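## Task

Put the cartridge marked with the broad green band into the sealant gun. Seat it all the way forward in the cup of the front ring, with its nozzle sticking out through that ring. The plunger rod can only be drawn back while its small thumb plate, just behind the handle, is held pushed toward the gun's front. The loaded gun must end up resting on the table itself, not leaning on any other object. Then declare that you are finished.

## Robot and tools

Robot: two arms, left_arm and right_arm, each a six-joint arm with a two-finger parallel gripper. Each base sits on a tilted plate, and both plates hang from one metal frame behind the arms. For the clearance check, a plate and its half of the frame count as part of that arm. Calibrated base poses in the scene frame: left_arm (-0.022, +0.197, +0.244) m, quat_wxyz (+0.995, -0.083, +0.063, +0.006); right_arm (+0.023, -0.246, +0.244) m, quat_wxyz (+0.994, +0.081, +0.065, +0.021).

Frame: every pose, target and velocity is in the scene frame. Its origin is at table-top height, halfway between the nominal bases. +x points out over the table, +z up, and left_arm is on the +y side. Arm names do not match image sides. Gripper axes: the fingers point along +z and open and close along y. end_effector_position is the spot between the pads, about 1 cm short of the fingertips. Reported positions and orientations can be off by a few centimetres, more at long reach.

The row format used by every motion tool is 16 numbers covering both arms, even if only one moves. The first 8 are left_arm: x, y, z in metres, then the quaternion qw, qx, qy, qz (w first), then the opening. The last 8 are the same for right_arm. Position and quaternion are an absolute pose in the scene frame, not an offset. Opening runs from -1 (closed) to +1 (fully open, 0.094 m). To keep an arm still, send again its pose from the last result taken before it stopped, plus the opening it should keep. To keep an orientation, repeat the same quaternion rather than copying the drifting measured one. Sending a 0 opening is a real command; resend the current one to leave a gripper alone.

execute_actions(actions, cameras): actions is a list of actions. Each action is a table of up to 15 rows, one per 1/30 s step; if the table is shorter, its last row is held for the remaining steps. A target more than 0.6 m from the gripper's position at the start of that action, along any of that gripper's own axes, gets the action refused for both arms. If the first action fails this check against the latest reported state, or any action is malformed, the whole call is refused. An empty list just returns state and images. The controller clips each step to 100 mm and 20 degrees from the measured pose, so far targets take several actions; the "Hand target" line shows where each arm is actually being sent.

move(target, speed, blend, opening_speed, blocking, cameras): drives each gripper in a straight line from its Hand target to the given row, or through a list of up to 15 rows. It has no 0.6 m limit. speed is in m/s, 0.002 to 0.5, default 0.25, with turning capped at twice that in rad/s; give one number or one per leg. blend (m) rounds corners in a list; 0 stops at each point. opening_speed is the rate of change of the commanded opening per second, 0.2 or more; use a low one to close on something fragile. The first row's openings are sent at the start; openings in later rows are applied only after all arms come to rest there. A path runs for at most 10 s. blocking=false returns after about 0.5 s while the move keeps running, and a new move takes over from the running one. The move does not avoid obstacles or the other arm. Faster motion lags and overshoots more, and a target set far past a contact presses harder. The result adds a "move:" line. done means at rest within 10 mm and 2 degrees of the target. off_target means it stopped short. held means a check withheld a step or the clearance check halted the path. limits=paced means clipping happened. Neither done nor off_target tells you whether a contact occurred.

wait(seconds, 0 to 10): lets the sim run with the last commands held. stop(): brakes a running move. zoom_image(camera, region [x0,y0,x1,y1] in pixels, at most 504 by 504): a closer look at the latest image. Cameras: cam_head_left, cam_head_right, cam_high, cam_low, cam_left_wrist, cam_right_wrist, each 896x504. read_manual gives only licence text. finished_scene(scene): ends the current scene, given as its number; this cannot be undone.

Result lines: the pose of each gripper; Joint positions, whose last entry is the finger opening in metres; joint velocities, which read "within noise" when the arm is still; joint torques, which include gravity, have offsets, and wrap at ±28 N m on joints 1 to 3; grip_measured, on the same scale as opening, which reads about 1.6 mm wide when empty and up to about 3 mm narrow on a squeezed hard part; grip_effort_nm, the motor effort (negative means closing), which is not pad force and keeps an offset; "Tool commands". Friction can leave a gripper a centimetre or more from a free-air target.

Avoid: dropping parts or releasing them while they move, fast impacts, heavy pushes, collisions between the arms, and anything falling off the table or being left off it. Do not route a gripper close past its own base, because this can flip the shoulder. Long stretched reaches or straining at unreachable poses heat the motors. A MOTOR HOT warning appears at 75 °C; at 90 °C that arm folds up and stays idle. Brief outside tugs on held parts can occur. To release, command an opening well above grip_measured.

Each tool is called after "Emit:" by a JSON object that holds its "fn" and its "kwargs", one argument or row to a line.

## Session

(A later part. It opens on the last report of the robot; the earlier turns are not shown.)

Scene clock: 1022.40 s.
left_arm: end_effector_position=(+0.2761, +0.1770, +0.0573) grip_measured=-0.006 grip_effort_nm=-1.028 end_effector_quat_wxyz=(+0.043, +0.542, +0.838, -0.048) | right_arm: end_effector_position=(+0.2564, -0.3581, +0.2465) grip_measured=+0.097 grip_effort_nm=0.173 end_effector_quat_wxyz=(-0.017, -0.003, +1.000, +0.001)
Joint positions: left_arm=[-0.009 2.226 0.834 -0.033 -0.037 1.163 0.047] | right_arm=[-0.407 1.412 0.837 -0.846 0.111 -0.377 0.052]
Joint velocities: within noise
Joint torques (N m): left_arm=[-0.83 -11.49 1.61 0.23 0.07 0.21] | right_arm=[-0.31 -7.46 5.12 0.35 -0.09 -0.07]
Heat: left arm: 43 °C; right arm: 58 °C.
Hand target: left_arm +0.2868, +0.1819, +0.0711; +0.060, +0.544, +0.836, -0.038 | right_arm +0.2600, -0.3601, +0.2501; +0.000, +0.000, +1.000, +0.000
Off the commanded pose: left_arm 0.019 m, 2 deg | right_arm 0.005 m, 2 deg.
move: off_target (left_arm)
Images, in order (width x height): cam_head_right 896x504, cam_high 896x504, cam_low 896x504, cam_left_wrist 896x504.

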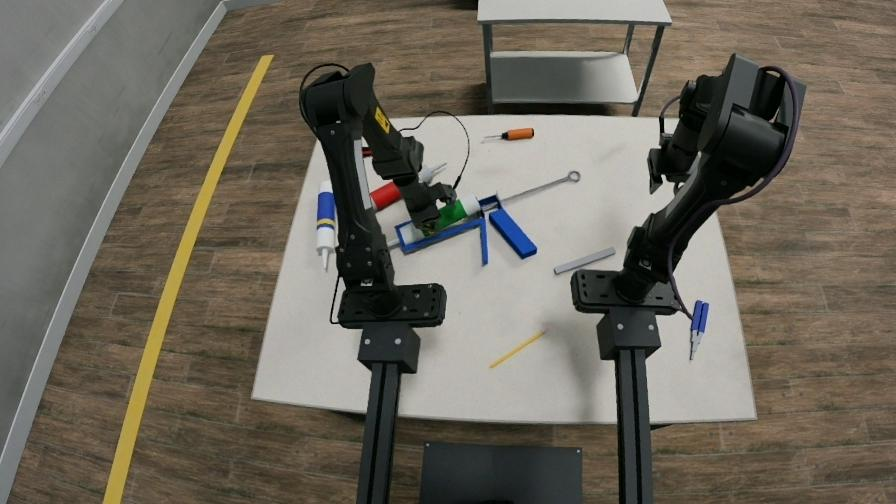

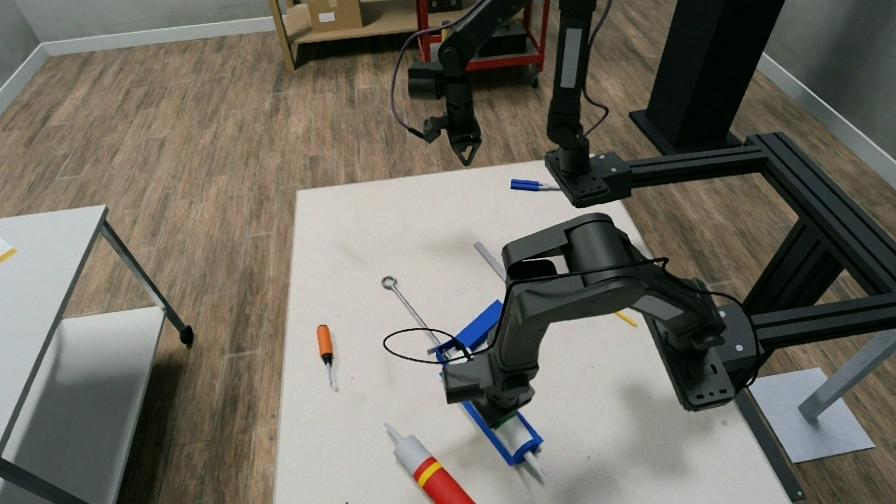

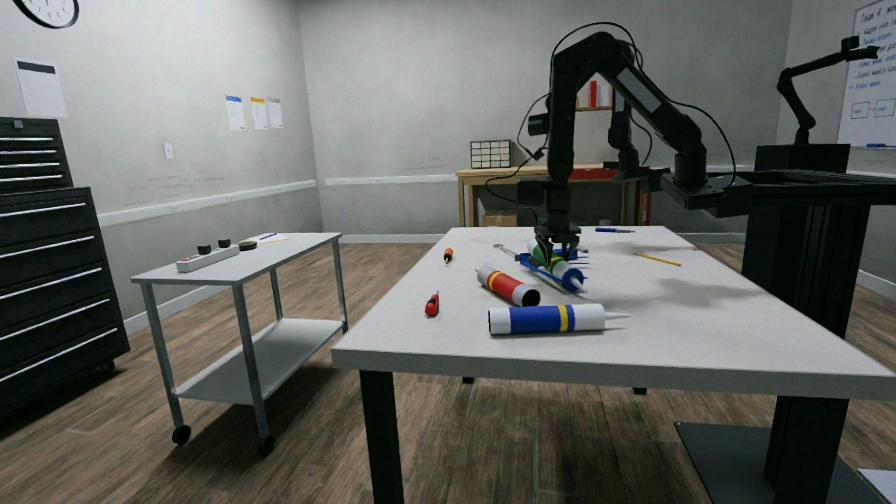

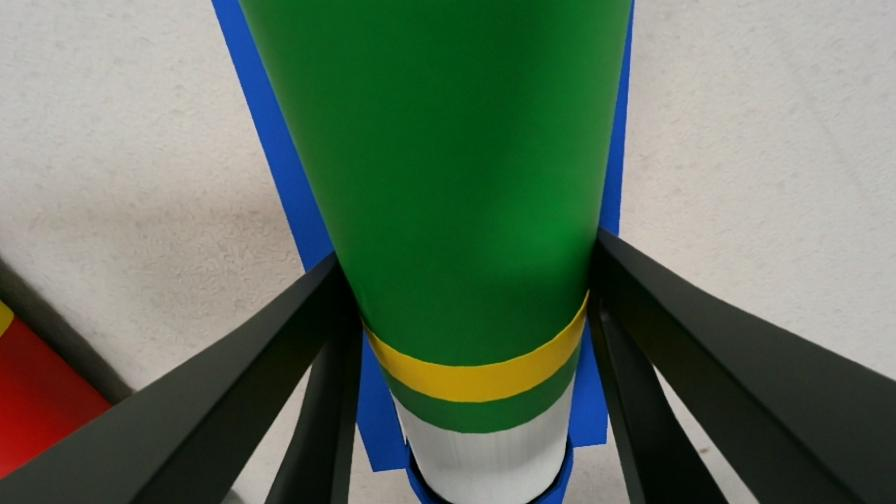

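Emit:
{"fn": "move", "kwargs": {
  "target": [
    [0.2860,0.1800,0.082,0.058,0.5440,0.8370,-0.0360,-0.25,0.26,-0.36,0.25,0,0,1,0,0.1],
    [0.2850,0.1860,0.080,0.052,0.5440,0.8375,-0.0330,-0.25,0.26,-0.36,0.25,0,0,1,0,0.1]
  ],
  "speed": 0.03,
  "cameras": ["cam_head_right","cam_high","cam_low","cam_left_wrist"]
}}

Emit:
{"fn": "zoom_image", "kwargs": {
  "camera": "cam_low",
  "region": [500, 220, 600, 300]
}}

Emit:
{"fn": "zoom_image", "kwargs": {
  "camera": "cam_high",
  "region": [440, 370, 550, 470]
}}

Emit:
{"fn": "zoom_image", "kwargs": {
  "camera": "cam_head_right",
  "region": [375, 170, 515, 270]
}}

Scene clock: 1029.60 s.
left_arm: end_effector_position=(+0.2763, +0.1797, +0.0645) grip_measured=-0.006 grip_effort_nm=-1.028 end_effector_quat_wxyz=(+0.043, +0.542, +0.838, -0.044) | right_arm: end_effector_position=(+0.2564, -0.3581, +0.2465) grip_measured=+0.097 grip_effort_nm=0.168 end_effector_quat_wxyz=(-0.017, -0.003, +1.000, +0.001)
Joint positions: left_arm=[-0.009 2.194 0.824 -0.051 -0.045 1.164 0.047] | right_arm=[-0.407 1.412 0.837 -0.846 0.111 -0.377 0.052]
Joint velocities: within noise
Joint torques (N m): left_arm=[-1.03 -11.6 2.07 0.07 0 0.2] | right_arm=[-0.25 -7.38 5.12 0.33 -0.09 -0.06]
Heat: left arm: 44 °C; right arm: 57 °C.
Hand target: left_arm +0.2848, +0.1858, +0.0789; +0.052, +0.544, +0.837, -0.033 | right_arm +0.2600, -0.3601, +0.2501; +0.000, +0.000, +1.000, +0.000
Off the commanded pose: left_arm 0.019 m, 2 deg | right_arm 0.005 m, 2 deg.
move: off_target (left_arm)
Images, in order (width x height): cam_head_right 896x504, cam_high 896x504, cam_low 896x504, cam_left_wrist 896x504.

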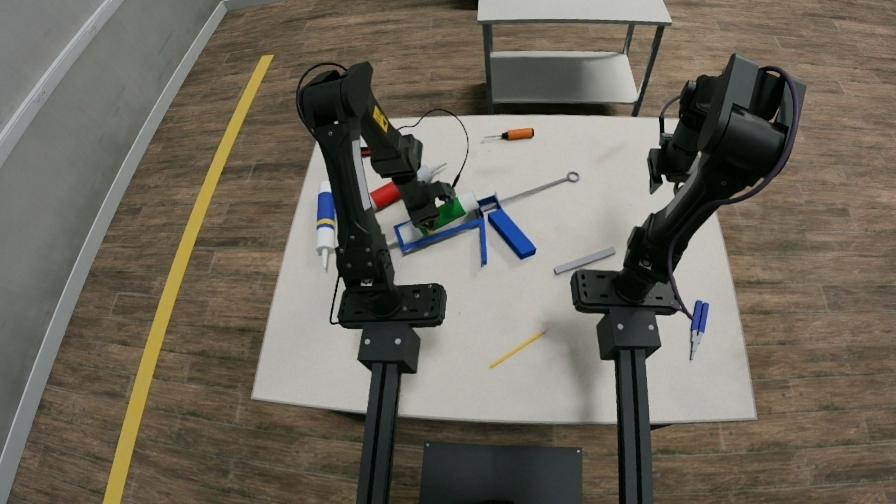

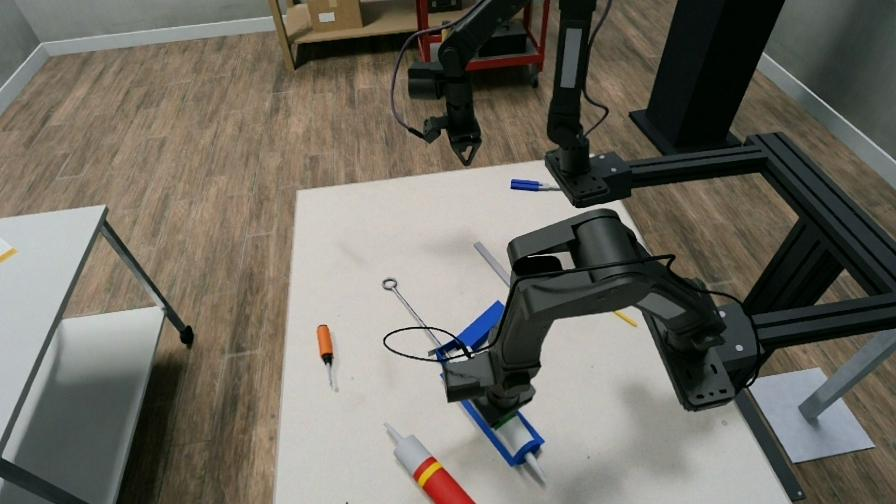

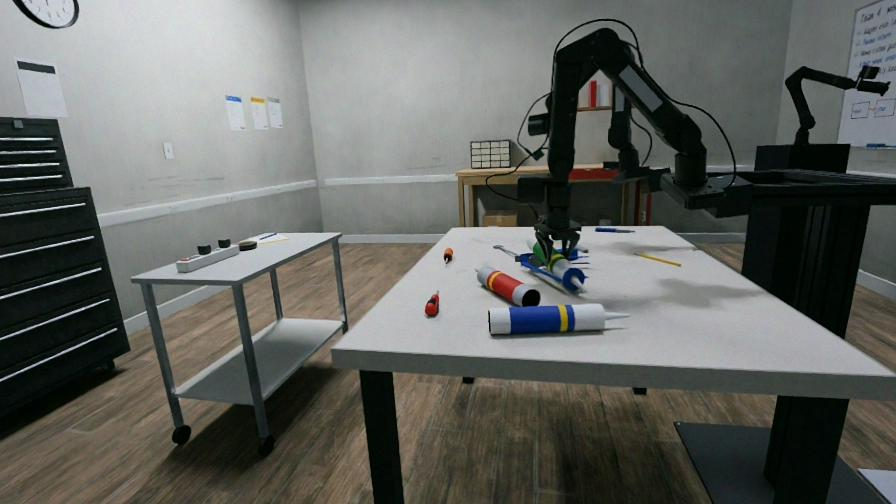

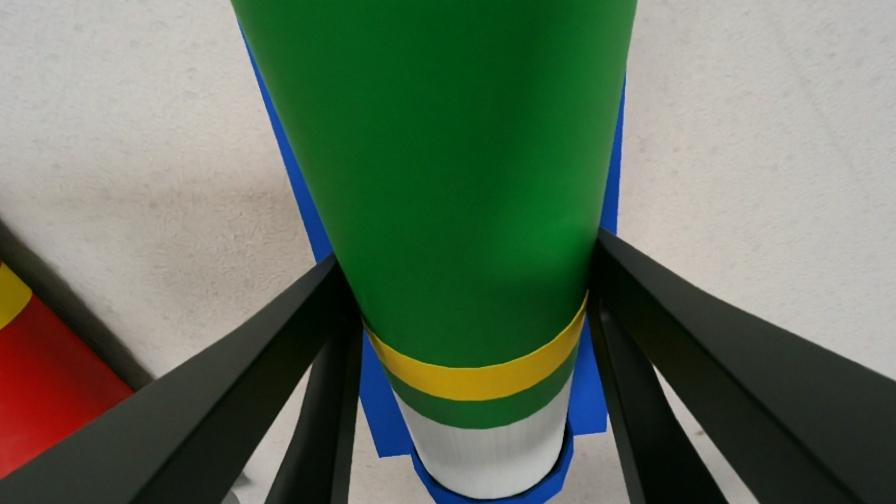

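Scaled by 5.040 from the camera's 896x504 image, which has a finer 1280x720 frame.

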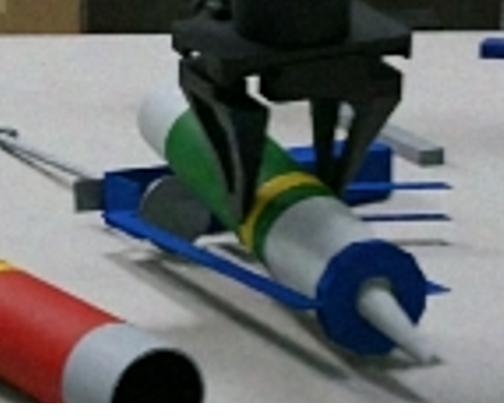

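Scaled by 4.582 from the camera's 896x504 image, which has a finer 1280x720 frame.

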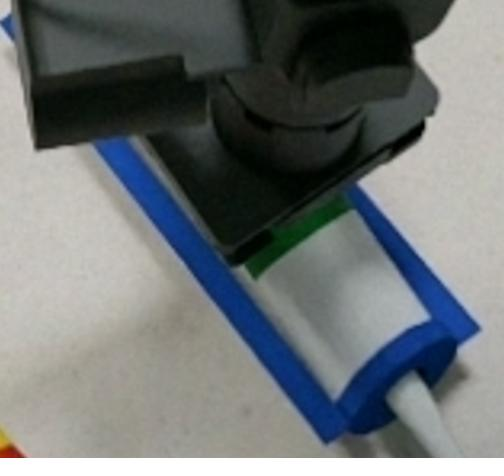

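Scaled by 3.600 from the camera's 896x504 image, which has a finer 1280x720 frame.

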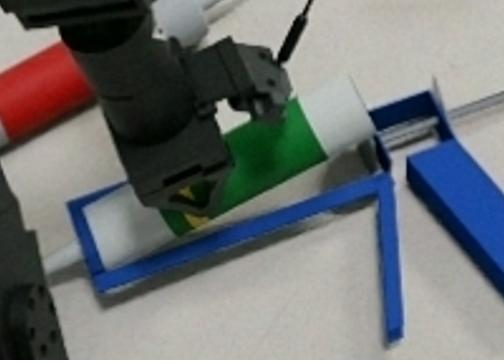

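Emit:
{"fn": "zoom_image", "kwargs": {
  "camera": "cam_high",
  "region": [490, 400, 560, 500]
}}

Emit:
{"fn": "zoom_image", "kwargs": {
  "camera": "cam_low",
  "region": [550, 255, 600, 305]
}}

Emit:
{"fn": "zoom_image", "kwargs": {
  "camera": "cam_head_right",
  "region": [375, 200, 425, 260]
}}

Emit:
{"fn": "zoom_image", "kwargs": {
  "camera": "cam_left_wrist",
  "region": [340, 360, 640, 504]
}}

Scaled by 5.040 from the camera's 896x504 image, which has a finer 1280x720 frame.

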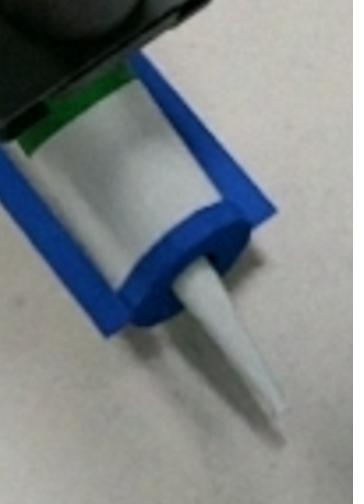

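Scaled by 10.080 from the camera's 896x504 image, which has a finer 1280x720 frame.

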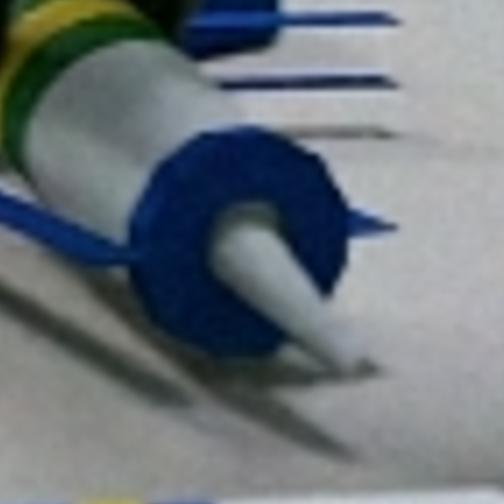

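Scaled by 8.400 from the camera's 896x504 image, which has a finer 1280x720 frame.

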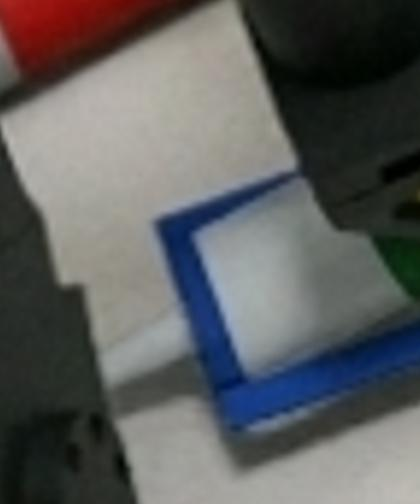

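Scaled by 1.680 from the camera's 896x504 image, which has a finer 1280x720 frame.

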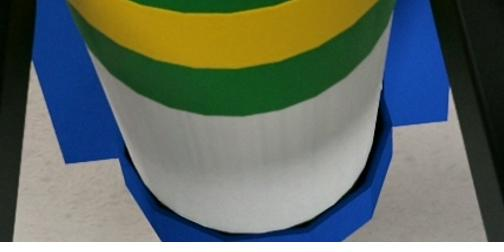

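Emit:
{"fn": "execute_actions", "kwargs": {
  "actions": []
}}

Emit:
{"fn": "zoom_image", "kwargs": {
  "camera": "cam_head_right",
  "region": [375, 150, 535, 270]
}}

Emit:
{"fn": "zoom_image", "kwargs": {
  "camera": "cam_low",
  "region": [480, 200, 620, 300]
}}

Emit:
{"fn": "zoom_image", "kwargs": {
  "camera": "cam_left_wrist",
  "region": [300, 250, 640, 504]
}}

Scene clock: 1059.83 s.
left_arm: end_effector_position=(+0.2762, +0.1797, +0.0645) grip_measured=-0.006 grip_effort_nm=-1.028 end_effector_quat_wxyz=(+0.043, +0.543, +0.838, -0.044) | right_arm: end_effector_position=(+0.2564, -0.3581, +0.2465) grip_measured=+0.097 grip_effort_nm=0.168 end_effector_quat_wxyz=(-0.017, -0.003, +1.000, +0.001)
Joint positions: left_arm=[-0.009 2.194 0.824 -0.051 -0.045 1.164 0.047] | right_arm=[-0.407 1.412 0.837 -0.846 0.111 -0.377 0.052]
Joint velocities: within noise
Joint torques (N m): left_arm=[-1.17 -11.73 2.06 0.07 0.01 0.18] | right_arm=[-0.29 -7.38 5.09 0.33 -0.1 -0.06]
Heat: left arm: 54 °C; right arm: 57 °C.
Hand target: left_arm +0.2848, +0.1858, +0.0789; +0.052, +0.544, +0.837, -0.033 | right_arm +0.2600, -0.3601, +0.2501; +0.000, +0.000, +1.000, +0.000
Tool commands: left_gripper/opening=-0.25 right_gripper/opening=+0.1
Off the commanded pose: left_arm 0.019 m, 2 deg | right_arm 0.005 m, 2 deg.

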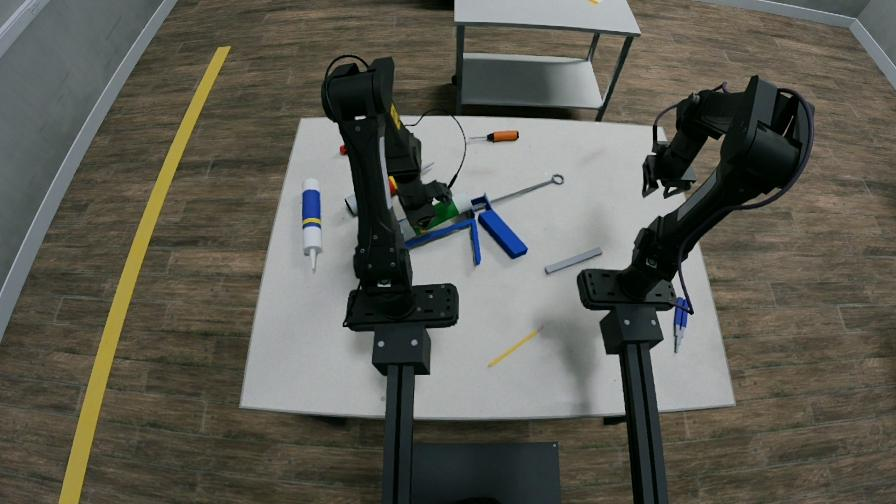

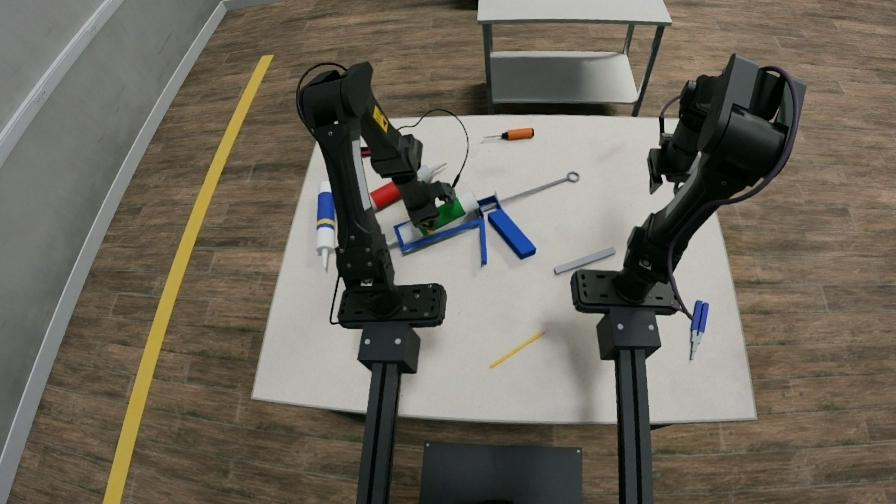

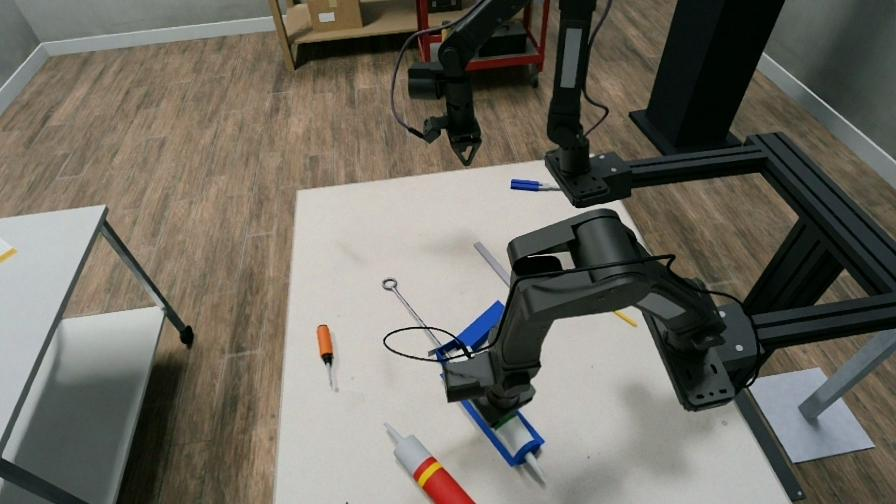

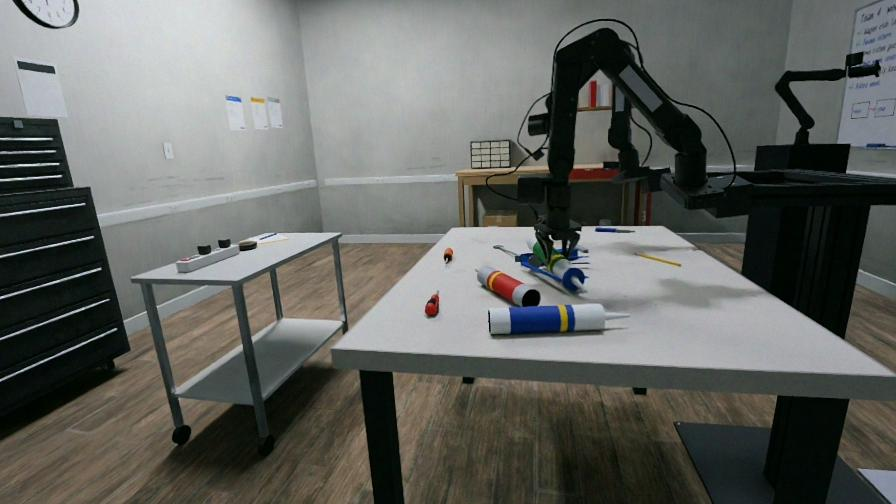

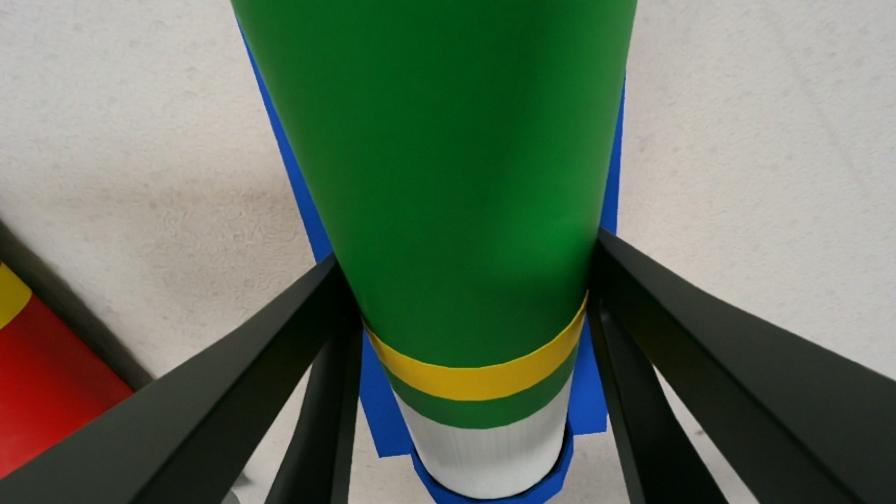

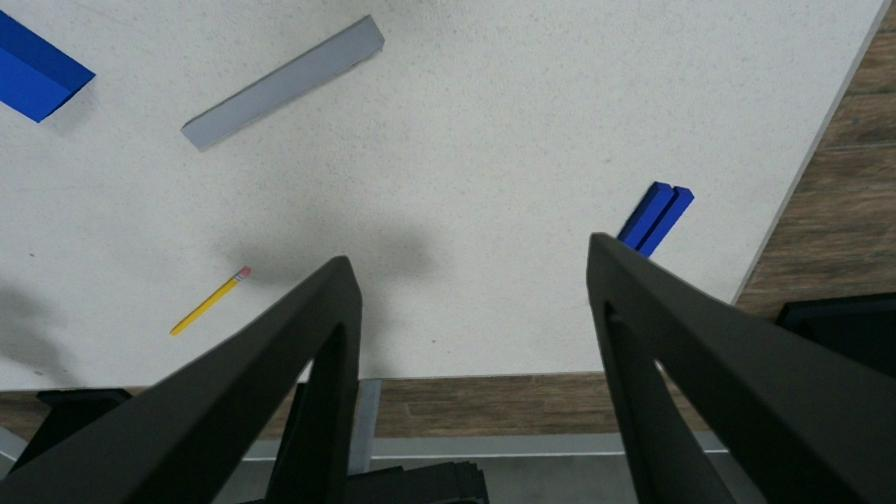

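Scaled by 3.150 from the camera's 896x504 image, which has a finer 1280x720 frame.

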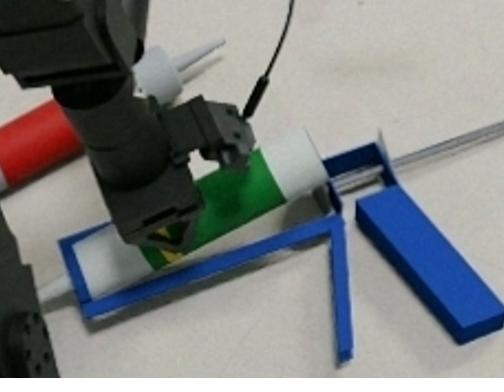

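Scaled by 3.600 from the camera's 896x504 image, which has a finer 1280x720 frame.

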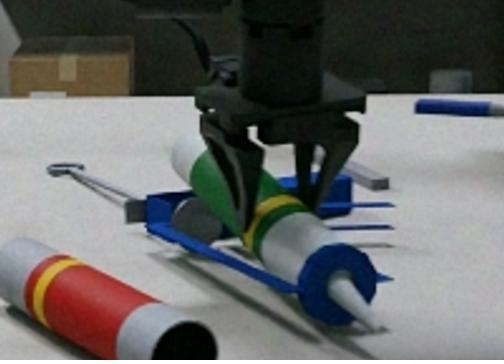

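Scaled by 1.482 from the camera's 896x504 image, which has a finer 1280x720 frame.

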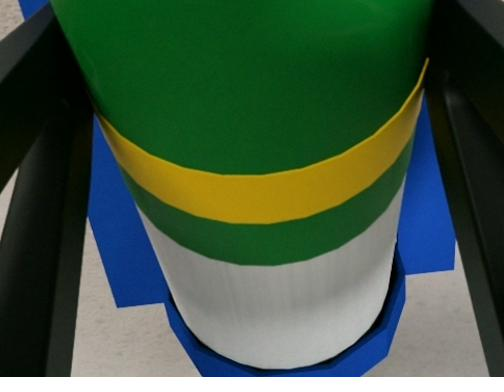

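Emit:
{"fn": "zoom_image", "kwargs": {
  "camera": "cam_head_right",
  "region": [455, 180, 515, 230]
}}

Emit:
{"fn": "zoom_image", "kwargs": {
  "camera": "cam_high",
  "region": [420, 330, 560, 480]
}}

Emit:
{"fn": "zoom_image", "kwargs": {
  "camera": "cam_low",
  "region": [510, 230, 570, 280]
}}

Emit:
{"fn": "zoom_image", "kwargs": {
  "camera": "cam_low",
  "region": [550, 250, 610, 300]
}}

Scaled by 8.400 from the camera's 896x504 image, which has a finer 1280x720 frame.

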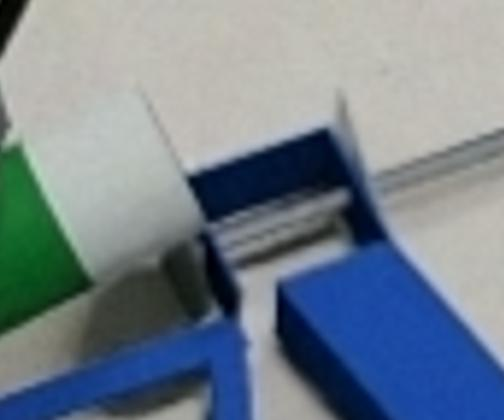

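Scaled by 3.360 from the camera's 896x504 image, which has a finer 1280x720 frame.

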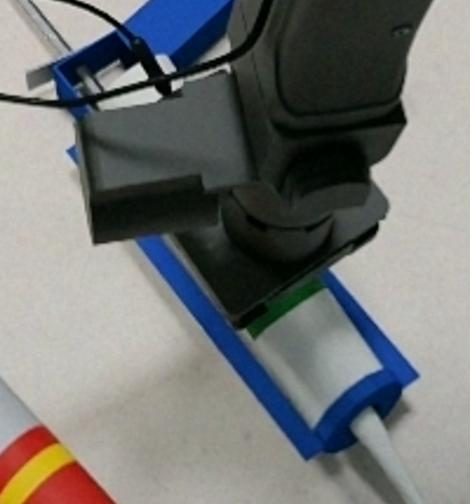

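Scaled by 8.400 from the camera's 896x504 image, which has a finer 1280x720 frame.

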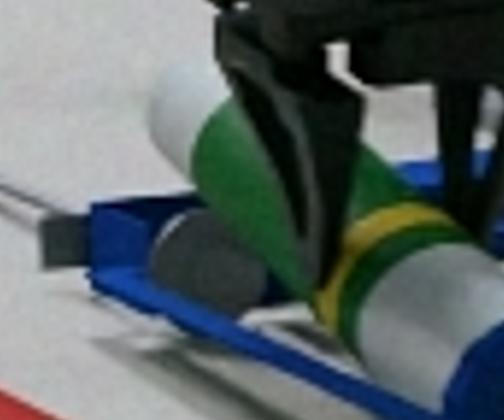

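Scaled by 8.400 from the camera's 896x504 image, which has a finer 1280x720 frame.

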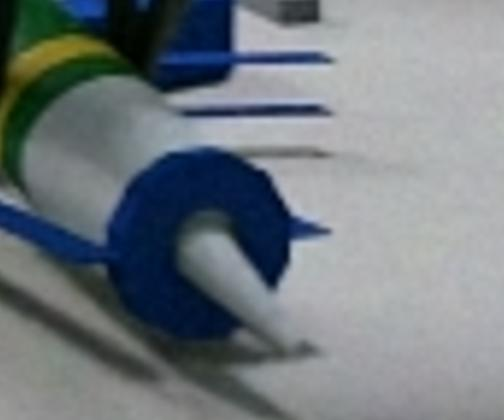

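Emit:
{"fn": "zoom_image", "kwargs": {
  "camera": "cam_head_right",
  "region": [360, 210, 430, 270]
}}

Emit:
{"fn": "zoom_image", "kwargs": {
  "camera": "cam_high",
  "region": [490, 420, 560, 490]
}}

Emit:
{"fn": "zoom_image", "kwargs": {
  "camera": "cam_left_wrist",
  "region": [380, 380, 640, 504]
}}

Scaled by 7.200 from the camera's 896x504 image, which has a finer 1280x720 frame.

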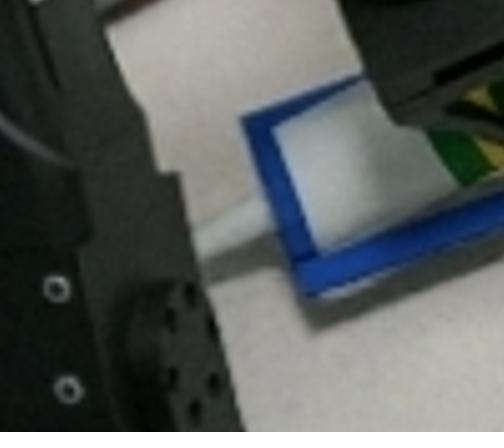

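Scaled by 7.200 from the camera's 896x504 image, which has a finer 1280x720 frame.

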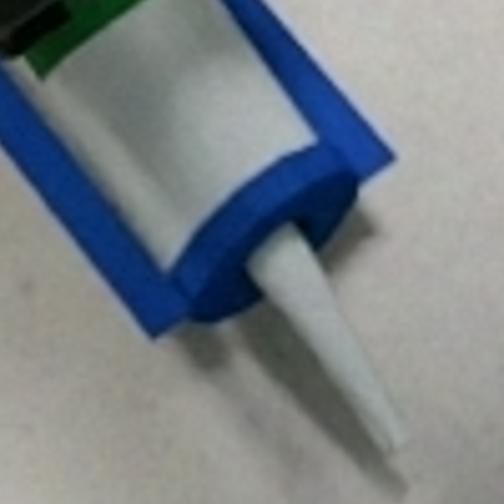

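Scaled by 1.938 from the camera's 896x504 image, which has a finer 1280x720 frame.

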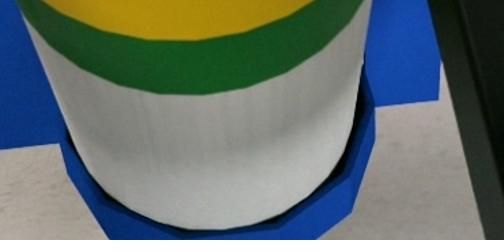

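Emit:
{"fn": "move", "kwargs": {
  "target": [0.2835,0.1888,0.060,0.0366,0.5441,0.8379,-0.0237,-0.25,0.26,-0.36,0.25,0,0,1,0,0.1],
  "speed": 0.04
}}

Emit:
{"fn": "zoom_image", "kwargs": {
  "camera": "cam_head_right",
  "region": [375, 170, 515, 270]
}}

Emit:
{"fn": "zoom_image", "kwargs": {
  "camera": "cam_low",
  "region": [510, 220, 610, 300]
}}

Emit:
{"fn": "zoom_image", "kwargs": {
  "camera": "cam_high",
  "region": [490, 420, 560, 490]
}}

Scene clock: 1083.13 s.
left_arm: end_effector_position=(+0.2745, +0.1845, +0.0616) grip_measured=-0.006 grip_effort_nm=-1.028 end_effector_quat_wxyz=(+0.032, +0.543, +0.838, -0.033) | right_arm: end_effector_position=(+0.2564, -0.3581, +0.2465) grip_measured=+0.097 grip_effort_nm=0.173 end_effector_quat_wxyz=(-0.017, -0.003, +1.000, +0.001)
Joint positions: left_arm=[-0.009 2.204 0.826 -0.05 -0.075 1.164 0.047] | right_arm=[-0.407 1.412 0.837 -0.846 0.111 -0.377 0.052]
Joint velocities: within noise
Joint torques (N m): left_arm=[-0.88 -6.35 4 0.34 -0.05 0.17] | right_arm=[-0.2 -7.42 5.15 0.32 -0.11 -0.06]
Heat: left arm: 55 °C; right arm: 56 °C.
Hand target: left_arm +0.2833, +0.1888, +0.0602; +0.036, +0.544, +0.838, -0.024 | right_arm +0.2600, -0.3601, +0.2501; +0.000, +0.000, +1.000, +0.000
Off the commanded pose: left_arm 0.010 m, 1 deg | right_arm 0.005 m, 2 deg.
move: done

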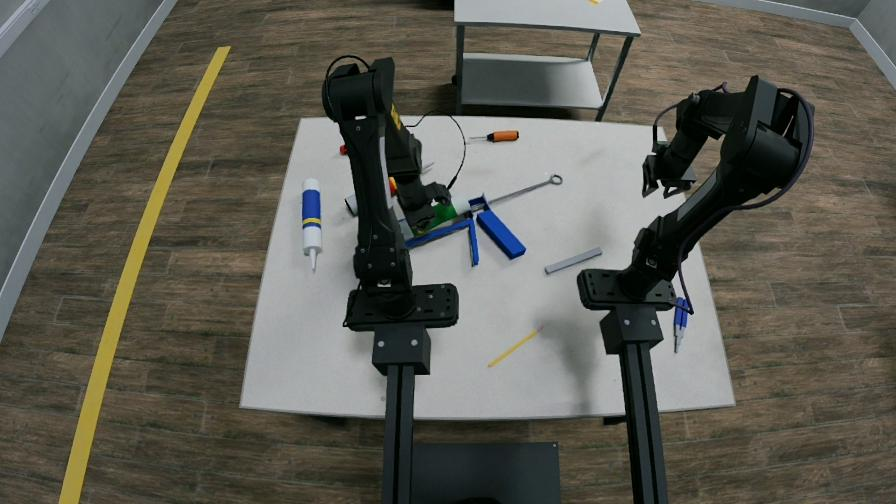

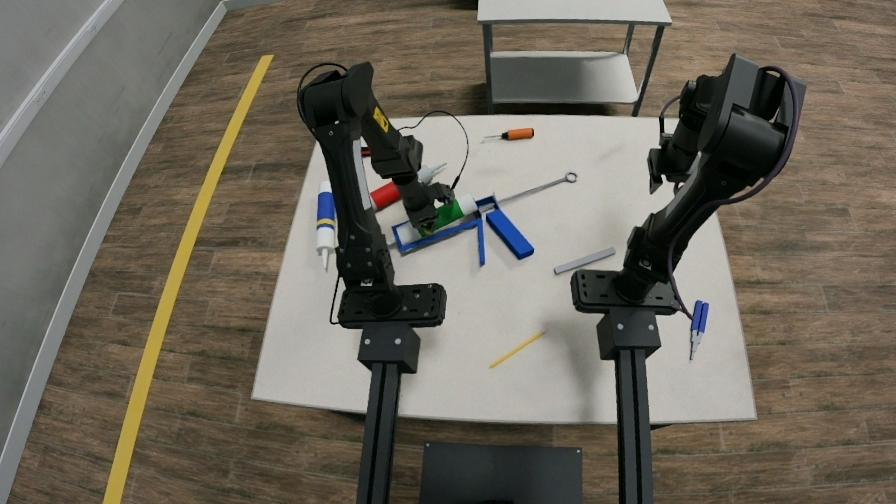

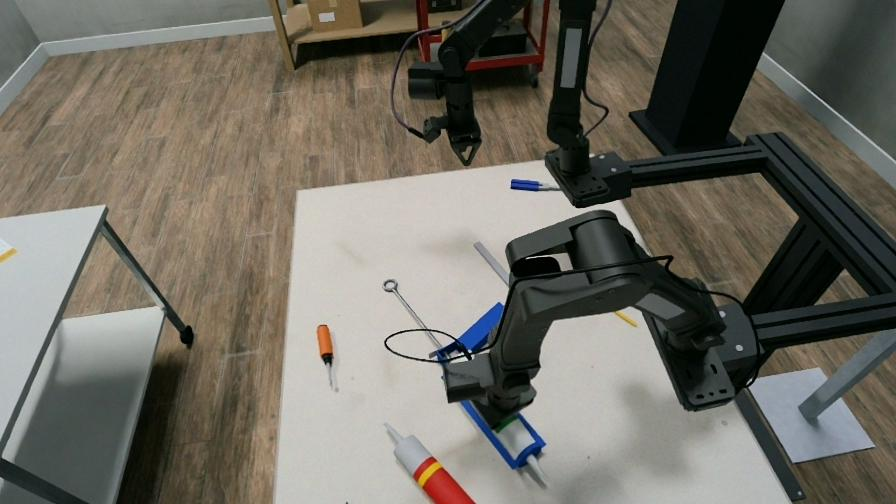

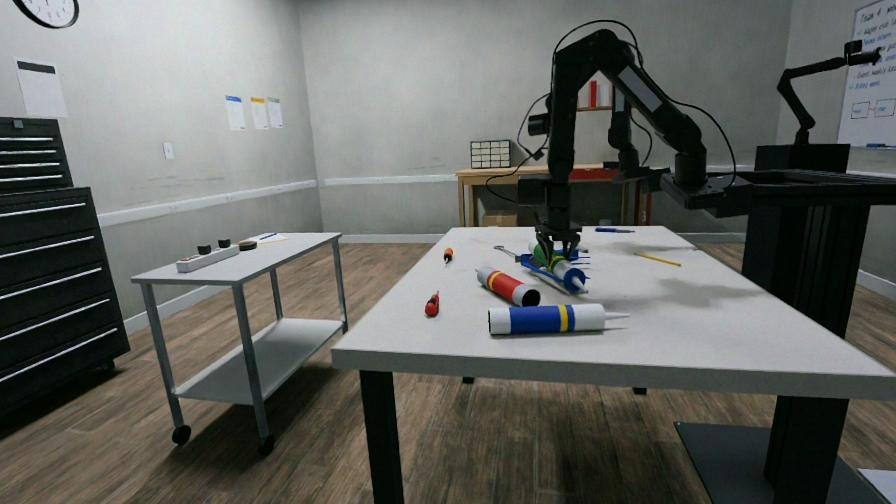

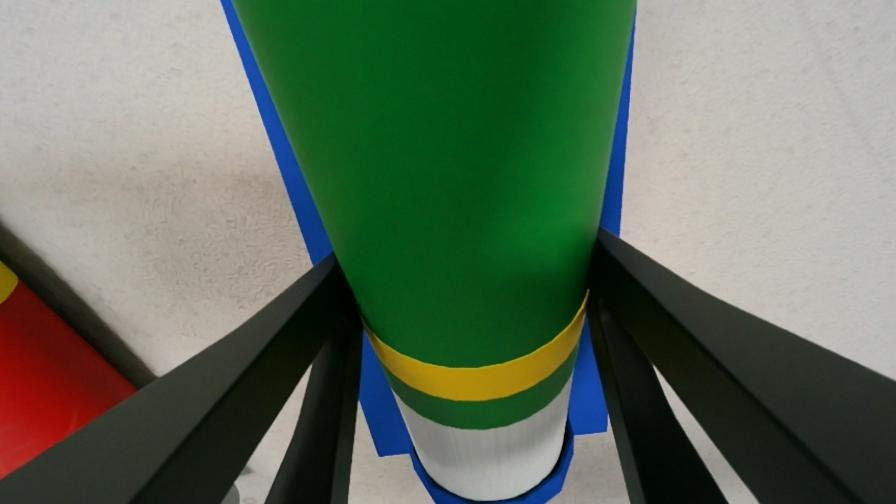

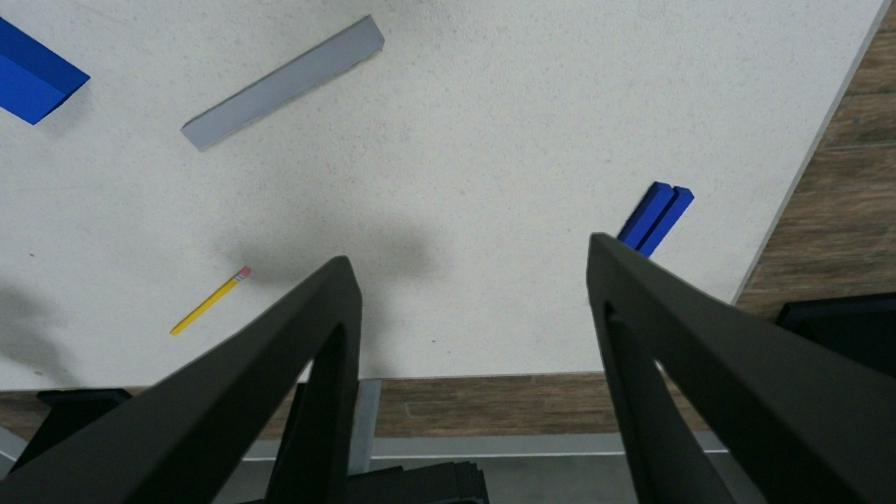

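Scaled by 3.600 from the camera's 896x504 image, which has a finer 1280x720 frame.

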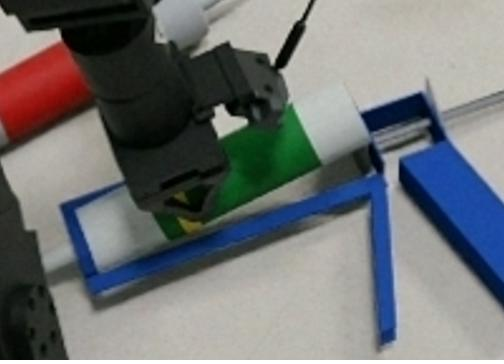

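Scaled by 5.040 from the camera's 896x504 image, which has a finer 1280x720 frame.

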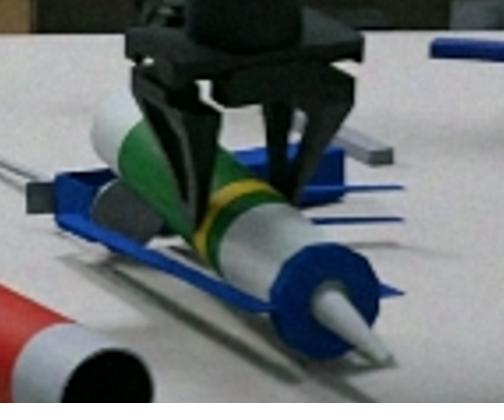

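Scaled by 7.200 from the camera's 896x504 image, which has a finer 1280x720 frame.

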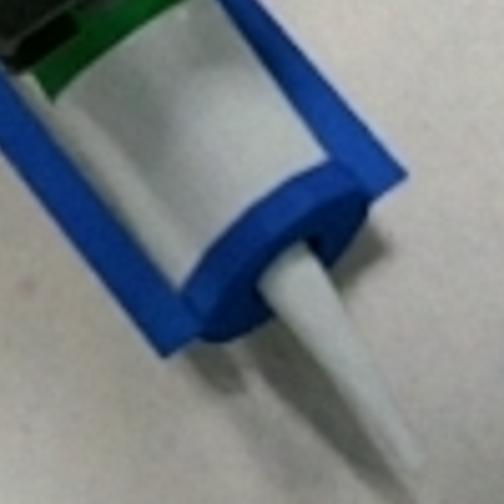

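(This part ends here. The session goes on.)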